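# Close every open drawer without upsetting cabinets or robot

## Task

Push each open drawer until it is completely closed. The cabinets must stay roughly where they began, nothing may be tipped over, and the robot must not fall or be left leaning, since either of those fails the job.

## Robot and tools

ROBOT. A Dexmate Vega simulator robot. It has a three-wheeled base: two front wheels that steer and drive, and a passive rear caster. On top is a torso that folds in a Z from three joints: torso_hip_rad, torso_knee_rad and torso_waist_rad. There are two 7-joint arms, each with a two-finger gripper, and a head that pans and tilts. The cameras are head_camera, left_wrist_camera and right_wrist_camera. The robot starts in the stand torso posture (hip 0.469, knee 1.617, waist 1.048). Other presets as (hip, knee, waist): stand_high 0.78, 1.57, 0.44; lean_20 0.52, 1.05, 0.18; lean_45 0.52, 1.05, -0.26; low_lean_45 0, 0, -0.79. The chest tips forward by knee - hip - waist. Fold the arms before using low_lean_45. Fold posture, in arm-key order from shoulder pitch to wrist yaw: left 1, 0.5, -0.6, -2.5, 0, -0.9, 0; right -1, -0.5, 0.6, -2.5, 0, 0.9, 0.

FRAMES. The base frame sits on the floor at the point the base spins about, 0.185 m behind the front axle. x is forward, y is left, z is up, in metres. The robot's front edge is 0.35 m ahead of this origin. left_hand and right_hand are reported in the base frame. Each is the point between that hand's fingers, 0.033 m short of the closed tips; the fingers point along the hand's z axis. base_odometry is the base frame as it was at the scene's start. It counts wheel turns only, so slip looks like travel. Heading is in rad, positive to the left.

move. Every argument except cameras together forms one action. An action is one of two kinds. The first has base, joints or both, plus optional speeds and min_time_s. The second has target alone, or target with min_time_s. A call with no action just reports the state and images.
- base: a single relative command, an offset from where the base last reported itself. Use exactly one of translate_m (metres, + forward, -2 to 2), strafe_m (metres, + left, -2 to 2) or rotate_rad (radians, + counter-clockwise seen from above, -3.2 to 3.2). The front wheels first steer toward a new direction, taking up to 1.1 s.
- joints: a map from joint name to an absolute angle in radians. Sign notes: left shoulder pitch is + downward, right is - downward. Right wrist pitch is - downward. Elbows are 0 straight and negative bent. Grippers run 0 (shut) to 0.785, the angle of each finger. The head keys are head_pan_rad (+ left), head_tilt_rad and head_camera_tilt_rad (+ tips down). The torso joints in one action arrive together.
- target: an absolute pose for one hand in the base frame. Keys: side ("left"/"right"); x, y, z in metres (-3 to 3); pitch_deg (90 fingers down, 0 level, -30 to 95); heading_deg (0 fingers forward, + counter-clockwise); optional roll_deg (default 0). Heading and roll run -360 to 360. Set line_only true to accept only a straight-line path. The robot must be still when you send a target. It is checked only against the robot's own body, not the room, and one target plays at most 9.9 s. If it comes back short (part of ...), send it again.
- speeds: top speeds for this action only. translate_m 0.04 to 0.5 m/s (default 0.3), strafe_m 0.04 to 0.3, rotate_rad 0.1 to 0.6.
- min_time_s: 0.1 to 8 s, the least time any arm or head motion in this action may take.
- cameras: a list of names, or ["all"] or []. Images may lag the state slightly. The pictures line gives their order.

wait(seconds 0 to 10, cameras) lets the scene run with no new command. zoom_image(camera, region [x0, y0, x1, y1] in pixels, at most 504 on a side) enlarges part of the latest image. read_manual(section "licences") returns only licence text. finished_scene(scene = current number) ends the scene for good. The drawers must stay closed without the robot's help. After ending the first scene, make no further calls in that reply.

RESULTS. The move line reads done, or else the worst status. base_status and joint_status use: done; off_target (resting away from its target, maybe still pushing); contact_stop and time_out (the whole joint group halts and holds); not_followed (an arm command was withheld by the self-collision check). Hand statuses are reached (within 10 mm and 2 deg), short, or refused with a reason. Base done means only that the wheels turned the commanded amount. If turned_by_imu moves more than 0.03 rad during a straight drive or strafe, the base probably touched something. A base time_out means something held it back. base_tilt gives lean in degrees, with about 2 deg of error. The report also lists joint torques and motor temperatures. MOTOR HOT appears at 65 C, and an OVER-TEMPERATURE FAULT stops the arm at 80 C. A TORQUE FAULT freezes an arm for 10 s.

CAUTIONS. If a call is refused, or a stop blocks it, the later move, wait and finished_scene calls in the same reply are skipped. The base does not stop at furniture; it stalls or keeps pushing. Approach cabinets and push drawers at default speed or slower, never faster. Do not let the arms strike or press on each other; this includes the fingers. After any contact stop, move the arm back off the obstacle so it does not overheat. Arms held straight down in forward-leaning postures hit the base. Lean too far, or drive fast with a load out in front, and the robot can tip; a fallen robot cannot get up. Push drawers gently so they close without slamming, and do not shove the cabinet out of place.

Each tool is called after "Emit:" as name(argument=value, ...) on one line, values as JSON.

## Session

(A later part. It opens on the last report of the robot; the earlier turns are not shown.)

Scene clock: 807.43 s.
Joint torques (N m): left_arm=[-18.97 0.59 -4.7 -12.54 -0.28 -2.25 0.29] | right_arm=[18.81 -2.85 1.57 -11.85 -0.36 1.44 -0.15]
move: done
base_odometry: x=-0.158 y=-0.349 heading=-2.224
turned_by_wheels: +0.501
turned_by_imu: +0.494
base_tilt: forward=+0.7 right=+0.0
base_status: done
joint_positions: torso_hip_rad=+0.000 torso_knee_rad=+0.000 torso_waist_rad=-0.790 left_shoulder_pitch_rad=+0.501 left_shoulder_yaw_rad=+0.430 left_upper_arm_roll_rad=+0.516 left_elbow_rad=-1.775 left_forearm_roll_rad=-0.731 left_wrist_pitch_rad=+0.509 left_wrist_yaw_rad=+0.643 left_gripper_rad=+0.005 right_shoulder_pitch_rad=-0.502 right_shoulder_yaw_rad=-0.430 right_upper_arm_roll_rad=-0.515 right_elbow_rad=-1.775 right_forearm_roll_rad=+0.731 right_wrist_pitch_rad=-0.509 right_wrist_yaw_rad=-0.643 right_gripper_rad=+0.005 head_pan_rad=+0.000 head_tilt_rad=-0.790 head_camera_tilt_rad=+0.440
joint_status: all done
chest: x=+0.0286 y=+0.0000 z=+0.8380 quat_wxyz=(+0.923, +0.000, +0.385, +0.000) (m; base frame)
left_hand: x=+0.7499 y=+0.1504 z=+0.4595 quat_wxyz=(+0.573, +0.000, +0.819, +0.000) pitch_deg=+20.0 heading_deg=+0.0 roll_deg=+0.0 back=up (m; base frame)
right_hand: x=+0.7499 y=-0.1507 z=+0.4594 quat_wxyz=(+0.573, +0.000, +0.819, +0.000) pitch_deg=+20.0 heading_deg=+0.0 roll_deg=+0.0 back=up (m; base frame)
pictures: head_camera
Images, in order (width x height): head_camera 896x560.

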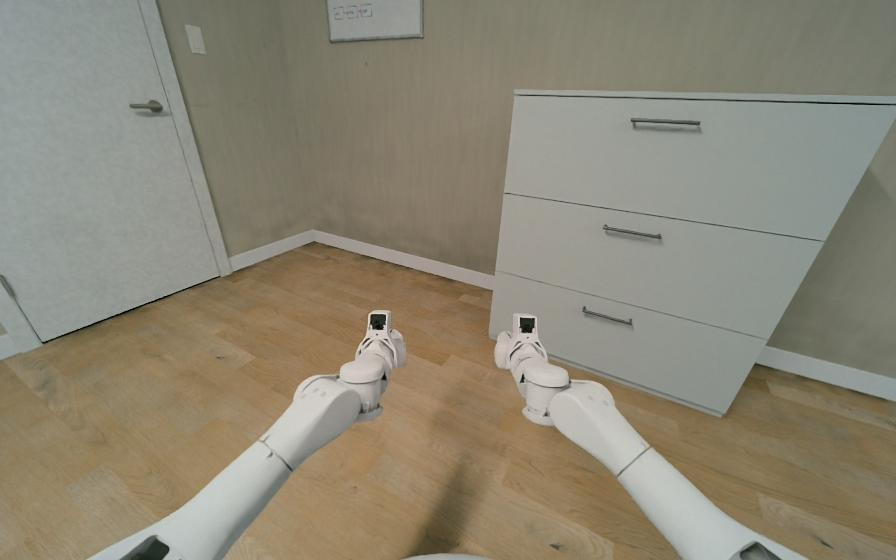

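Emit:
move(target={"side": "left", "x": 0.75, "y": 0.12, "z": 0.46, "pitch_deg": 20, "heading_deg": 0}, cameras=[])

Emit:
move(target={"side": "left", "x": 0.75, "y": 0.12, "z": 0.56, "pitch_deg": 10, "heading_deg": 0}, cameras=[])

Emit:
move(target={"side": "left", "x": 0.75, "y": 0.12, "z": 0.68, "pitch_deg": 0, "heading_deg": 0}, cameras=[])

Emit:
move(target={"side": "left", "x": 0.75, "y": 0.12, "z": 0.82, "pitch_deg": 0, "heading_deg": 0}, cameras=[])

Emit:
move(target={"side": "left", "x": 0.75, "y": 0.12, "z": 0.96, "pitch_deg": 0, "heading_deg": 0}, cameras=[])

Emit:
move(target={"side": "left", "x": 0.75, "y": 0.12, "z": 0.6, "pitch_deg": 0, "heading_deg": 0}, cameras=[])

Emit:
move(target={"side": "left", "x": 0.75, "y": 0.12, "z": 0.38, "pitch_deg": 25, "heading_deg": 0}, cameras=[])

Emit:
move(target={"side": "left", "x": 0.75, "y": 0.12, "z": 0.3, "pitch_deg": 25, "heading_deg": 0}, cameras=[])

Emit:
move(target={"side": "left", "x": 0.72, "y": 0.12, "z": 0.16, "pitch_deg": 40, "heading_deg": 0}, cameras=[])

Scene clock: 866.87 s.
Joint torques (N m): left_arm=[-17.82 -3.31 -5.86 -10.3 1.21 -1.56 0.4] | right_arm=[19.26 -1.86 2.33 -12.04 -0.51 1.48 0.01]
move: done
base_odometry: x=-0.158 y=-0.349 heading=-2.224
turned_by_wheels: +0.000
turned_by_imu: +0.001
base_tilt: forward=+0.7 right=+0.0
base_status: not commanded
joint_positions: torso_hip_rad=+0.000 torso_knee_rad=+0.000 torso_waist_rad=-0.790 left_shoulder_pitch_rad=+0.479 left_shoulder_yaw_rad=+0.375 left_upper_arm_roll_rad=+0.556 left_elbow_rad=-1.753 left_forearm_roll_rad=-0.709 left_wrist_pitch_rad=+0.511 left_wrist_yaw_rad=+0.681 left_gripper_rad=+0.005 right_shoulder_pitch_rad=-0.500 right_shoulder_yaw_rad=-0.430 right_upper_arm_roll_rad=-0.516 right_elbow_rad=-1.776 right_forearm_roll_rad=+0.732 right_wrist_pitch_rad=-0.510 right_wrist_yaw_rad=-0.644 right_gripper_rad=+0.005 head_pan_rad=+0.000 head_tilt_rad=-0.790 head_camera_tilt_rad=+0.440
joint_status: not commanded
chest: x=+0.0286 y=+0.0000 z=+0.8380 quat_wxyz=(+0.923, +0.000, +0.385, +0.000) (m; base frame)
left_hand: x=+0.7499 y=+0.1231 z=+0.4596 quat_wxyz=(+0.573, +0.000, +0.819, +0.000) pitch_deg=+20.0 heading_deg=+0.0 roll_deg=+0.0 back=up (m; base frame)
left_hand_status: reached (straight line, planned for 0.5 s): 3 mm and 0.0 deg off.
right_hand: x=+0.7501 y=-0.1506 z=+0.4601 quat_wxyz=(+0.573, +0.000, +0.819, +0.000) pitch_deg=+20.0 heading_deg=+0.0 roll_deg=+0.0 back=up (m; base frame)
pictures: none
No camera images: "cameras" was empty.

Scene clock: 869.10 s.
Joint torques (N m): left_arm=[-18.8 1.95 -13.51 -16.25 0.71 -2.54 0.15] | right_arm=[19.46 -0.44 1.87 -11.42 -0.4 1.44 -0.17]
move: done
base_odometry: x=-0.158 y=-0.349 heading=-2.224
turned_by_wheels: +0.000
turned_by_imu: +0.000
base_tilt: forward=+0.6 right=+0.0
base_status: not commanded
joint_positions: torso_hip_rad=+0.000 torso_knee_rad=+0.000 torso_waist_rad=-0.790 left_shoulder_pitch_rad=+0.480 left_shoulder_yaw_rad=+0.410 left_upper_arm_roll_rad=+0.546 left_elbow_rad=-1.912 left_forearm_roll_rad=-0.663 left_wrist_pitch_rad=+0.493 left_wrist_yaw_rad=+0.721 left_gripper_rad=+0.005 right_shoulder_pitch_rad=-0.500 right_shoulder_yaw_rad=-0.430 right_upper_arm_roll_rad=-0.516 right_elbow_rad=-1.776 right_forearm_roll_rad=+0.732 right_wrist_pitch_rad=-0.510 right_wrist_yaw_rad=-0.644 right_gripper_rad=+0.005 head_pan_rad=+0.000 head_tilt_rad=-0.790 head_camera_tilt_rad=+0.440
joint_status: not commanded
chest: x=+0.0286 y=+0.0000 z=+0.8380 quat_wxyz=(+0.923, +0.000, +0.385, +0.000) (m; base frame)
left_hand: x=+0.7501 y=+0.1199 z=+0.5559 quat_wxyz=(+0.640, +0.000, +0.768, +0.000) pitch_deg=+10.4 heading_deg=+0.0 roll_deg=+0.0 back=up (m; base frame)
left_hand_status: reached (straight line, planned for 0.9 s): 4 mm and 0.4 deg off.
right_hand: x=+0.7501 y=-0.1506 z=+0.4601 quat_wxyz=(+0.573, +0.000, +0.819, +0.000) pitch_deg=+20.0 heading_deg=+0.0 roll_deg=+0.0 back=up (m; base frame)
pictures: none
No camera images: "cameras" was empty.

Scene clock: 871.20 s.
Joint torques (N m): left_arm=[-17.25 0.7 -9.79 -10.71 0.24 -2.45 0.34] | right_arm=[19.59 -2.02 2.14 -12.13 -0.49 1.85 -0.14]
move: done
base_odometry: x=-0.158 y=-0.349 heading=-2.224
turned_by_wheels: +0.000
turned_by_imu: +0.000
base_tilt: forward=+0.6 right=+0.0
base_status: not commanded
joint_positions: torso_hip_rad=+0.000 torso_knee_rad=+0.000 torso_waist_rad=-0.790 left_shoulder_pitch_rad=+0.419 left_shoulder_yaw_rad=+0.430 left_upper_arm_roll_rad=+0.519 left_elbow_rad=-2.050 left_forearm_roll_rad=-0.639 left_wrist_pitch_rad=+0.522 left_wrist_yaw_rad=+0.752 left_gripper_rad=+0.005 right_shoulder_pitch_rad=-0.500 right_shoulder_yaw_rad=-0.430 right_upper_arm_roll_rad=-0.516 right_elbow_rad=-1.776 right_forearm_roll_rad=+0.732 right_wrist_pitch_rad=-0.510 right_wrist_yaw_rad=-0.644 right_gripper_rad=+0.005 head_pan_rad=+0.000 head_tilt_rad=-0.790 head_camera_tilt_rad=+0.440
joint_status: not commanded
chest: x=+0.0286 y=+0.0000 z=+0.8380 quat_wxyz=(+0.923, +0.000, +0.385, +0.000) (m; base frame)
left_hand: x=+0.7503 y=+0.1198 z=+0.6742 quat_wxyz=(+0.704, +0.000, +0.710, +0.000) pitch_deg=+0.5 heading_deg=+0.0 roll_deg=+0.0 back=up (m; base frame)
left_hand_status: reached (straight line, planned for 0.8 s): 6 mm and 0.5 deg off.
right_hand: x=+0.7501 y=-0.1506 z=+0.4601 quat_wxyz=(+0.573, +0.000, +0.819, +0.000) pitch_deg=+20.0 heading_deg=+0.0 roll_deg=+0.0 back=up (m; base frame)
pictures: none
No camera images: "cameras" was empty.

Scene clock: 874.37 s.
Joint torques (N m): left_arm=[-18.47 -3.33 -8.4 -8.59 0.26 -1.71 0.35] | right_arm=[19.59 -1.78 2.13 -11.46 -0.41 1.52 -0.21]
move: done
base_odometry: x=-0.158 y=-0.349 heading=-2.224
turned_by_wheels: +0.000
turned_by_imu: +0.001
base_tilt: forward=+0.7 right=+0.0
base_status: not commanded
joint_positions: torso_hip_rad=+0.000 torso_knee_rad=+0.000 torso_waist_rad=-0.790 left_shoulder_pitch_rad=+0.164 left_shoulder_yaw_rad=+0.319 left_upper_arm_roll_rad=+0.383 left_elbow_rad=-2.163 left_forearm_roll_rad=-0.854 left_wrist_pitch_rad=+0.925 left_wrist_yaw_rad=+0.895 left_gripper_rad=+0.005 right_shoulder_pitch_rad=-0.500 right_shoulder_yaw_rad=-0.430 right_upper_arm_roll_rad=-0.516 right_elbow_rad=-1.776 right_forearm_roll_rad=+0.732 right_wrist_pitch_rad=-0.510 right_wrist_yaw_rad=-0.644 right_gripper_rad=+0.005 head_pan_rad=+0.000 head_tilt_rad=-0.790 head_camera_tilt_rad=+0.440
joint_status: not commanded
chest: x=+0.0286 y=+0.0000 z=+0.8380 quat_wxyz=(+0.923, +0.000, +0.385, +0.000) (m; base frame)
left_hand: x=+0.7503 y=+0.1200 z=+0.8174 quat_wxyz=(+0.707, +0.000, +0.707, +0.000) pitch_deg=+0.1 heading_deg=+0.0 roll_deg=+0.0 back=up (m; base frame)
left_hand_status: reached (straight line, planned for 1.6 s): 3 mm and 0.1 deg off.
right_hand: x=+0.7501 y=-0.1506 z=+0.4601 quat_wxyz=(+0.573, +0.000, +0.819, +0.000) pitch_deg=+20.0 heading_deg=+0.0 roll_deg=+0.0 back=up (m; base frame)
pictures: none
No camera images: "cameras" was empty.

Scene clock: 877.40 s.
Joint torques (N m): left_arm=[-15.95 -4.37 -4.83 -3.72 0.19 -1.63 0.55] | right_arm=[18.8 -1.86 2.12 -10.68 -0.49 1.76 -0.25]
move: done
base_odometry: x=-0.158 y=-0.349 heading=-2.224
turned_by_wheels: +0.000
turned_by_imu: +0.000
base_tilt: forward=+0.7 right=+0.0
base_status: not commanded
joint_positions: torso_hip_rad=+0.000 torso_knee_rad=+0.000 torso_waist_rad=-0.790 left_shoulder_pitch_rad=-0.183 left_shoulder_yaw_rad=+0.122 left_upper_arm_roll_rad=+0.242 left_elbow_rad=-2.039 left_forearm_roll_rad=-1.046 left_wrist_pitch_rad=+1.261 left_wrist_yaw_rad=+1.066 left_gripper_rad=+0.005 right_shoulder_pitch_rad=-0.500 right_shoulder_yaw_rad=-0.430 right_upper_arm_roll_rad=-0.516 right_elbow_rad=-1.776 right_forearm_roll_rad=+0.732 right_wrist_pitch_rad=-0.510 right_wrist_yaw_rad=-0.644 right_gripper_rad=+0.005 head_pan_rad=+0.000 head_tilt_rad=-0.790 head_camera_tilt_rad=+0.440
joint_status: not commanded
chest: x=+0.0286 y=+0.0000 z=+0.8380 quat_wxyz=(+0.923, +0.000, +0.385, +0.000) (m; base frame)
left_hand: x=+0.7503 y=+0.1202 z=+0.9574 quat_wxyz=(+0.707, +0.000, +0.707, +0.000) pitch_deg=+0.0 heading_deg=+0.0 roll_deg=+0.0 back=up (m; base frame)
left_hand_status: reached (straight line, planned for 1.5 s): 3 mm and 0.1 deg off.
right_hand: x=+0.7501 y=-0.1506 z=+0.4601 quat_wxyz=(+0.573, +0.000, +0.819, +0.000) pitch_deg=+20.0 heading_deg=+0.0 roll_deg=+0.0 back=up (m; base frame)
pictures: none
No camera images: "cameras" was empty.

Scene clock: 882.50 s.
Joint torques (N m): left_arm=[-8.88 2.12 -5.91 -13.65 0.91 -1.86 0.1] | right_arm=[18.15 -2.22 1.95 -11.68 -0.46 1.09 -0.19]
move: done
base_odometry: x=-0.158 y=-0.349 heading=-2.224
turned_by_wheels: +0.000
turned_by_imu: +0.001
base_tilt: forward=+0.6 right=+0.0
base_status: not commanded
joint_positions: torso_hip_rad=+0.000 torso_knee_rad=+0.000 torso_waist_rad=-0.790 left_shoulder_pitch_rad=+0.501 left_shoulder_yaw_rad=+0.431 left_upper_arm_roll_rad=+0.583 left_elbow_rad=-1.892 left_forearm_roll_rad=-0.534 left_wrist_pitch_rad=+0.288 left_wrist_yaw_rad=+0.686 left_gripper_rad=+0.005 right_shoulder_pitch_rad=-0.500 right_shoulder_yaw_rad=-0.430 right_upper_arm_roll_rad=-0.516 right_elbow_rad=-1.776 right_forearm_roll_rad=+0.732 right_wrist_pitch_rad=-0.510 right_wrist_yaw_rad=-0.644 right_gripper_rad=+0.005 head_pan_rad=+0.000 head_tilt_rad=-0.790 head_camera_tilt_rad=+0.440
joint_status: not commanded
chest: x=+0.0286 y=+0.0000 z=+0.8380 quat_wxyz=(+0.923, +0.000, +0.385, +0.000) (m; base frame)
left_hand: x=+0.7504 y=+0.1202 z=+0.6018 quat_wxyz=(+0.707, +0.000, +0.707, +0.000) pitch_deg=+0.0 heading_deg=+0.0 roll_deg=+0.0 back=up (m; base frame)
left_hand_status: reached (straight line, planned for 3.5 s): 2 mm and 0.1 deg off.
right_hand: x=+0.7501 y=-0.1506 z=+0.4601 quat_wxyz=(+0.573, +0.000, +0.819, +0.000) pitch_deg=+20.0 heading_deg=+0.0 roll_deg=+0.0 back=up (m; base frame)
pictures: none
No camera images: "cameras" was empty.

Scene clock: 885.47 s.
Joint torques (N m): left_arm=[-17.96 -0.92 -1.58 -12.24 0.92 -1.58 -0.1] | right_arm=[19.59 -1.58 2.02 -12.12 -0.46 1.8 -0.13]
move: done
base_odometry: x=-0.158 y=-0.349 heading=-2.224
turned_by_wheels: +0.000
turned_by_imu: +0.000
base_tilt: forward=+0.7 right=-0.1
base_status: not commanded
joint_positions: torso_hip_rad=+0.000 torso_knee_rad=+0.000 torso_waist_rad=-0.790 left_shoulder_pitch_rad=+0.464 left_shoulder_yaw_rad=+0.328 left_upper_arm_roll_rad=+0.601 left_elbow_rad=-1.547 left_forearm_roll_rad=-0.688 left_wrist_pitch_rad=+0.423 left_wrist_yaw_rad=+0.616 left_gripper_rad=+0.005 right_shoulder_pitch_rad=-0.500 right_shoulder_yaw_rad=-0.430 right_upper_arm_roll_rad=-0.516 right_elbow_rad=-1.776 right_forearm_roll_rad=+0.732 right_wrist_pitch_rad=-0.510 right_wrist_yaw_rad=-0.644 right_gripper_rad=+0.005 head_pan_rad=+0.000 head_tilt_rad=-0.790 head_camera_tilt_rad=+0.440
joint_status: not commanded
chest: x=+0.0286 y=+0.0000 z=+0.8380 quat_wxyz=(+0.923, +0.000, +0.385, +0.000) (m; base frame)
left_hand: x=+0.7503 y=+0.1202 z=+0.3827 quat_wxyz=(+0.540, +0.000, +0.842, +0.000) pitch_deg=+24.7 heading_deg=+0.0 roll_deg=+0.0 back=up (m; base frame)
left_hand_status: reached (straight line, planned for 1.4 s): 3 mm and 0.3 deg off.
right_hand: x=+0.7501 y=-0.1506 z=+0.4601 quat_wxyz=(+0.573, +0.000, +0.819, +0.000) pitch_deg=+20.0 heading_deg=+0.0 roll_deg=+0.0 back=up (m; base frame)
pictures: none
No camera images: "cameras" was empty.

Scene clock: 888.47 s.
Joint torques (N m): left_arm=[-16.65 -1.26 -2.29 -11.35 0.34 -1.75 -0.4] | right_arm=[18.83 -1.78 1.91 -12.36 -0.41 1.97 -0.23]
move: done
base_odometry: x=-0.158 y=-0.349 heading=-2.224
turned_by_wheels: +0.000
turned_by_imu: +0.000
base_tilt: forward=+0.7 right=+0.0
base_status: not commanded
joint_positions: torso_hip_rad=+0.000 torso_knee_rad=+0.000 torso_waist_rad=-0.790 left_shoulder_pitch_rad=+0.444 left_shoulder_yaw_rad=+0.242 left_upper_arm_roll_rad=+0.662 left_elbow_rad=-1.198 left_forearm_roll_rad=-0.610 left_wrist_pitch_rad=+0.163 left_wrist_yaw_rad=+0.495 left_gripper_rad=+0.005 right_shoulder_pitch_rad=-0.500 right_shoulder_yaw_rad=-0.430 right_upper_arm_roll_rad=-0.516 right_elbow_rad=-1.776 right_forearm_roll_rad=+0.732 right_wrist_pitch_rad=-0.510 right_wrist_yaw_rad=-0.644 right_gripper_rad=+0.005 head_pan_rad=+0.000 head_tilt_rad=-0.790 head_camera_tilt_rad=+0.440
joint_status: not commanded
chest: x=+0.0286 y=+0.0000 z=+0.8380 quat_wxyz=(+0.923, +0.000, +0.385, +0.000) (m; base frame)
left_hand: x=+0.7499 y=+0.1202 z=+0.3008 quat_wxyz=(+0.537, +0.000, +0.844, +0.000) pitch_deg=+25.0 heading_deg=+0.0 roll_deg=+0.0 back=up (m; base frame)
left_hand_status: reached (straight line, planned for 1.4 s): 1 mm and 0.0 deg off.
right_hand: x=+0.7501 y=-0.1506 z=+0.4601 quat_wxyz=(+0.573, +0.000, +0.819, +0.000) pitch_deg=+20.0 heading_deg=+0.0 roll_deg=+0.0 back=up (m; base frame)
pictures: none
No camera images: "cameras" was empty.

Scene clock: 888.77 s.
Joint torques (N m): left_arm=[-16.13 -4.03 -2.32 -10.63 0.93 -1.5 -0.48] | right_arm=[19.64 -1.72 1.95 -11.77 -0.5 1.85 -0.12]
move: refused
base_odometry: x=-0.158 y=-0.349 heading=-2.224
turned_by_wheels: +0.000
turned_by_imu: +0.000
base_tilt: forward=+0.7 right=-0.1
base_status: not commanded
joint_positions: torso_hip_rad=+0.000 torso_knee_rad=+0.000 torso_waist_rad=-0.790 left_shoulder_pitch_rad=+0.443 left_shoulder_yaw_rad=+0.241 left_upper_arm_roll_rad=+0.662 left_elbow_rad=-1.195 left_forearm_roll_rad=-0.609 left_wrist_pitch_rad=+0.161 left_wrist_yaw_rad=+0.494 left_gripper_rad=+0.005 right_shoulder_pitch_rad=-0.500 right_shoulder_yaw_rad=-0.430 right_upper_arm_roll_rad=-0.516 right_elbow_rad=-1.776 right_forearm_roll_rad=+0.732 right_wrist_pitch_rad=-0.510 right_wrist_yaw_rad=-0.644 right_gripper_rad=+0.005 head_pan_rad=+0.000 head_tilt_rad=-0.790 head_camera_tilt_rad=+0.440
joint_status: not commanded
chest: x=+0.0286 y=+0.0000 z=+0.8380 quat_wxyz=(+0.923, +0.000, +0.385, +0.000) (m; base frame)
left_hand: x=+0.7499 y=+0.1202 z=+0.3003 quat_wxyz=(+0.537, +0.000, +0.844, +0.000) pitch_deg=+25.0 heading_deg=+0.0 roll_deg=+0.0 back=up (m; base frame)
left_hand_status: refused: no posture of the arm gets there (out of reach): the closest leaves the hand 0.3 cm and 0 deg from the pose. Nothing moved.
right_hand: x=+0.7501 y=-0.1506 z=+0.4601 quat_wxyz=(+0.573, +0.000, +0.819, +0.000) pitch_deg=+20.0 heading_deg=+0.0 roll_deg=+0.0 back=up (m; base frame)
pictures: none
No camera images: "cameras" was empty.

Emit:
finished_scene(scene=1)

The scene is finished: the task was done.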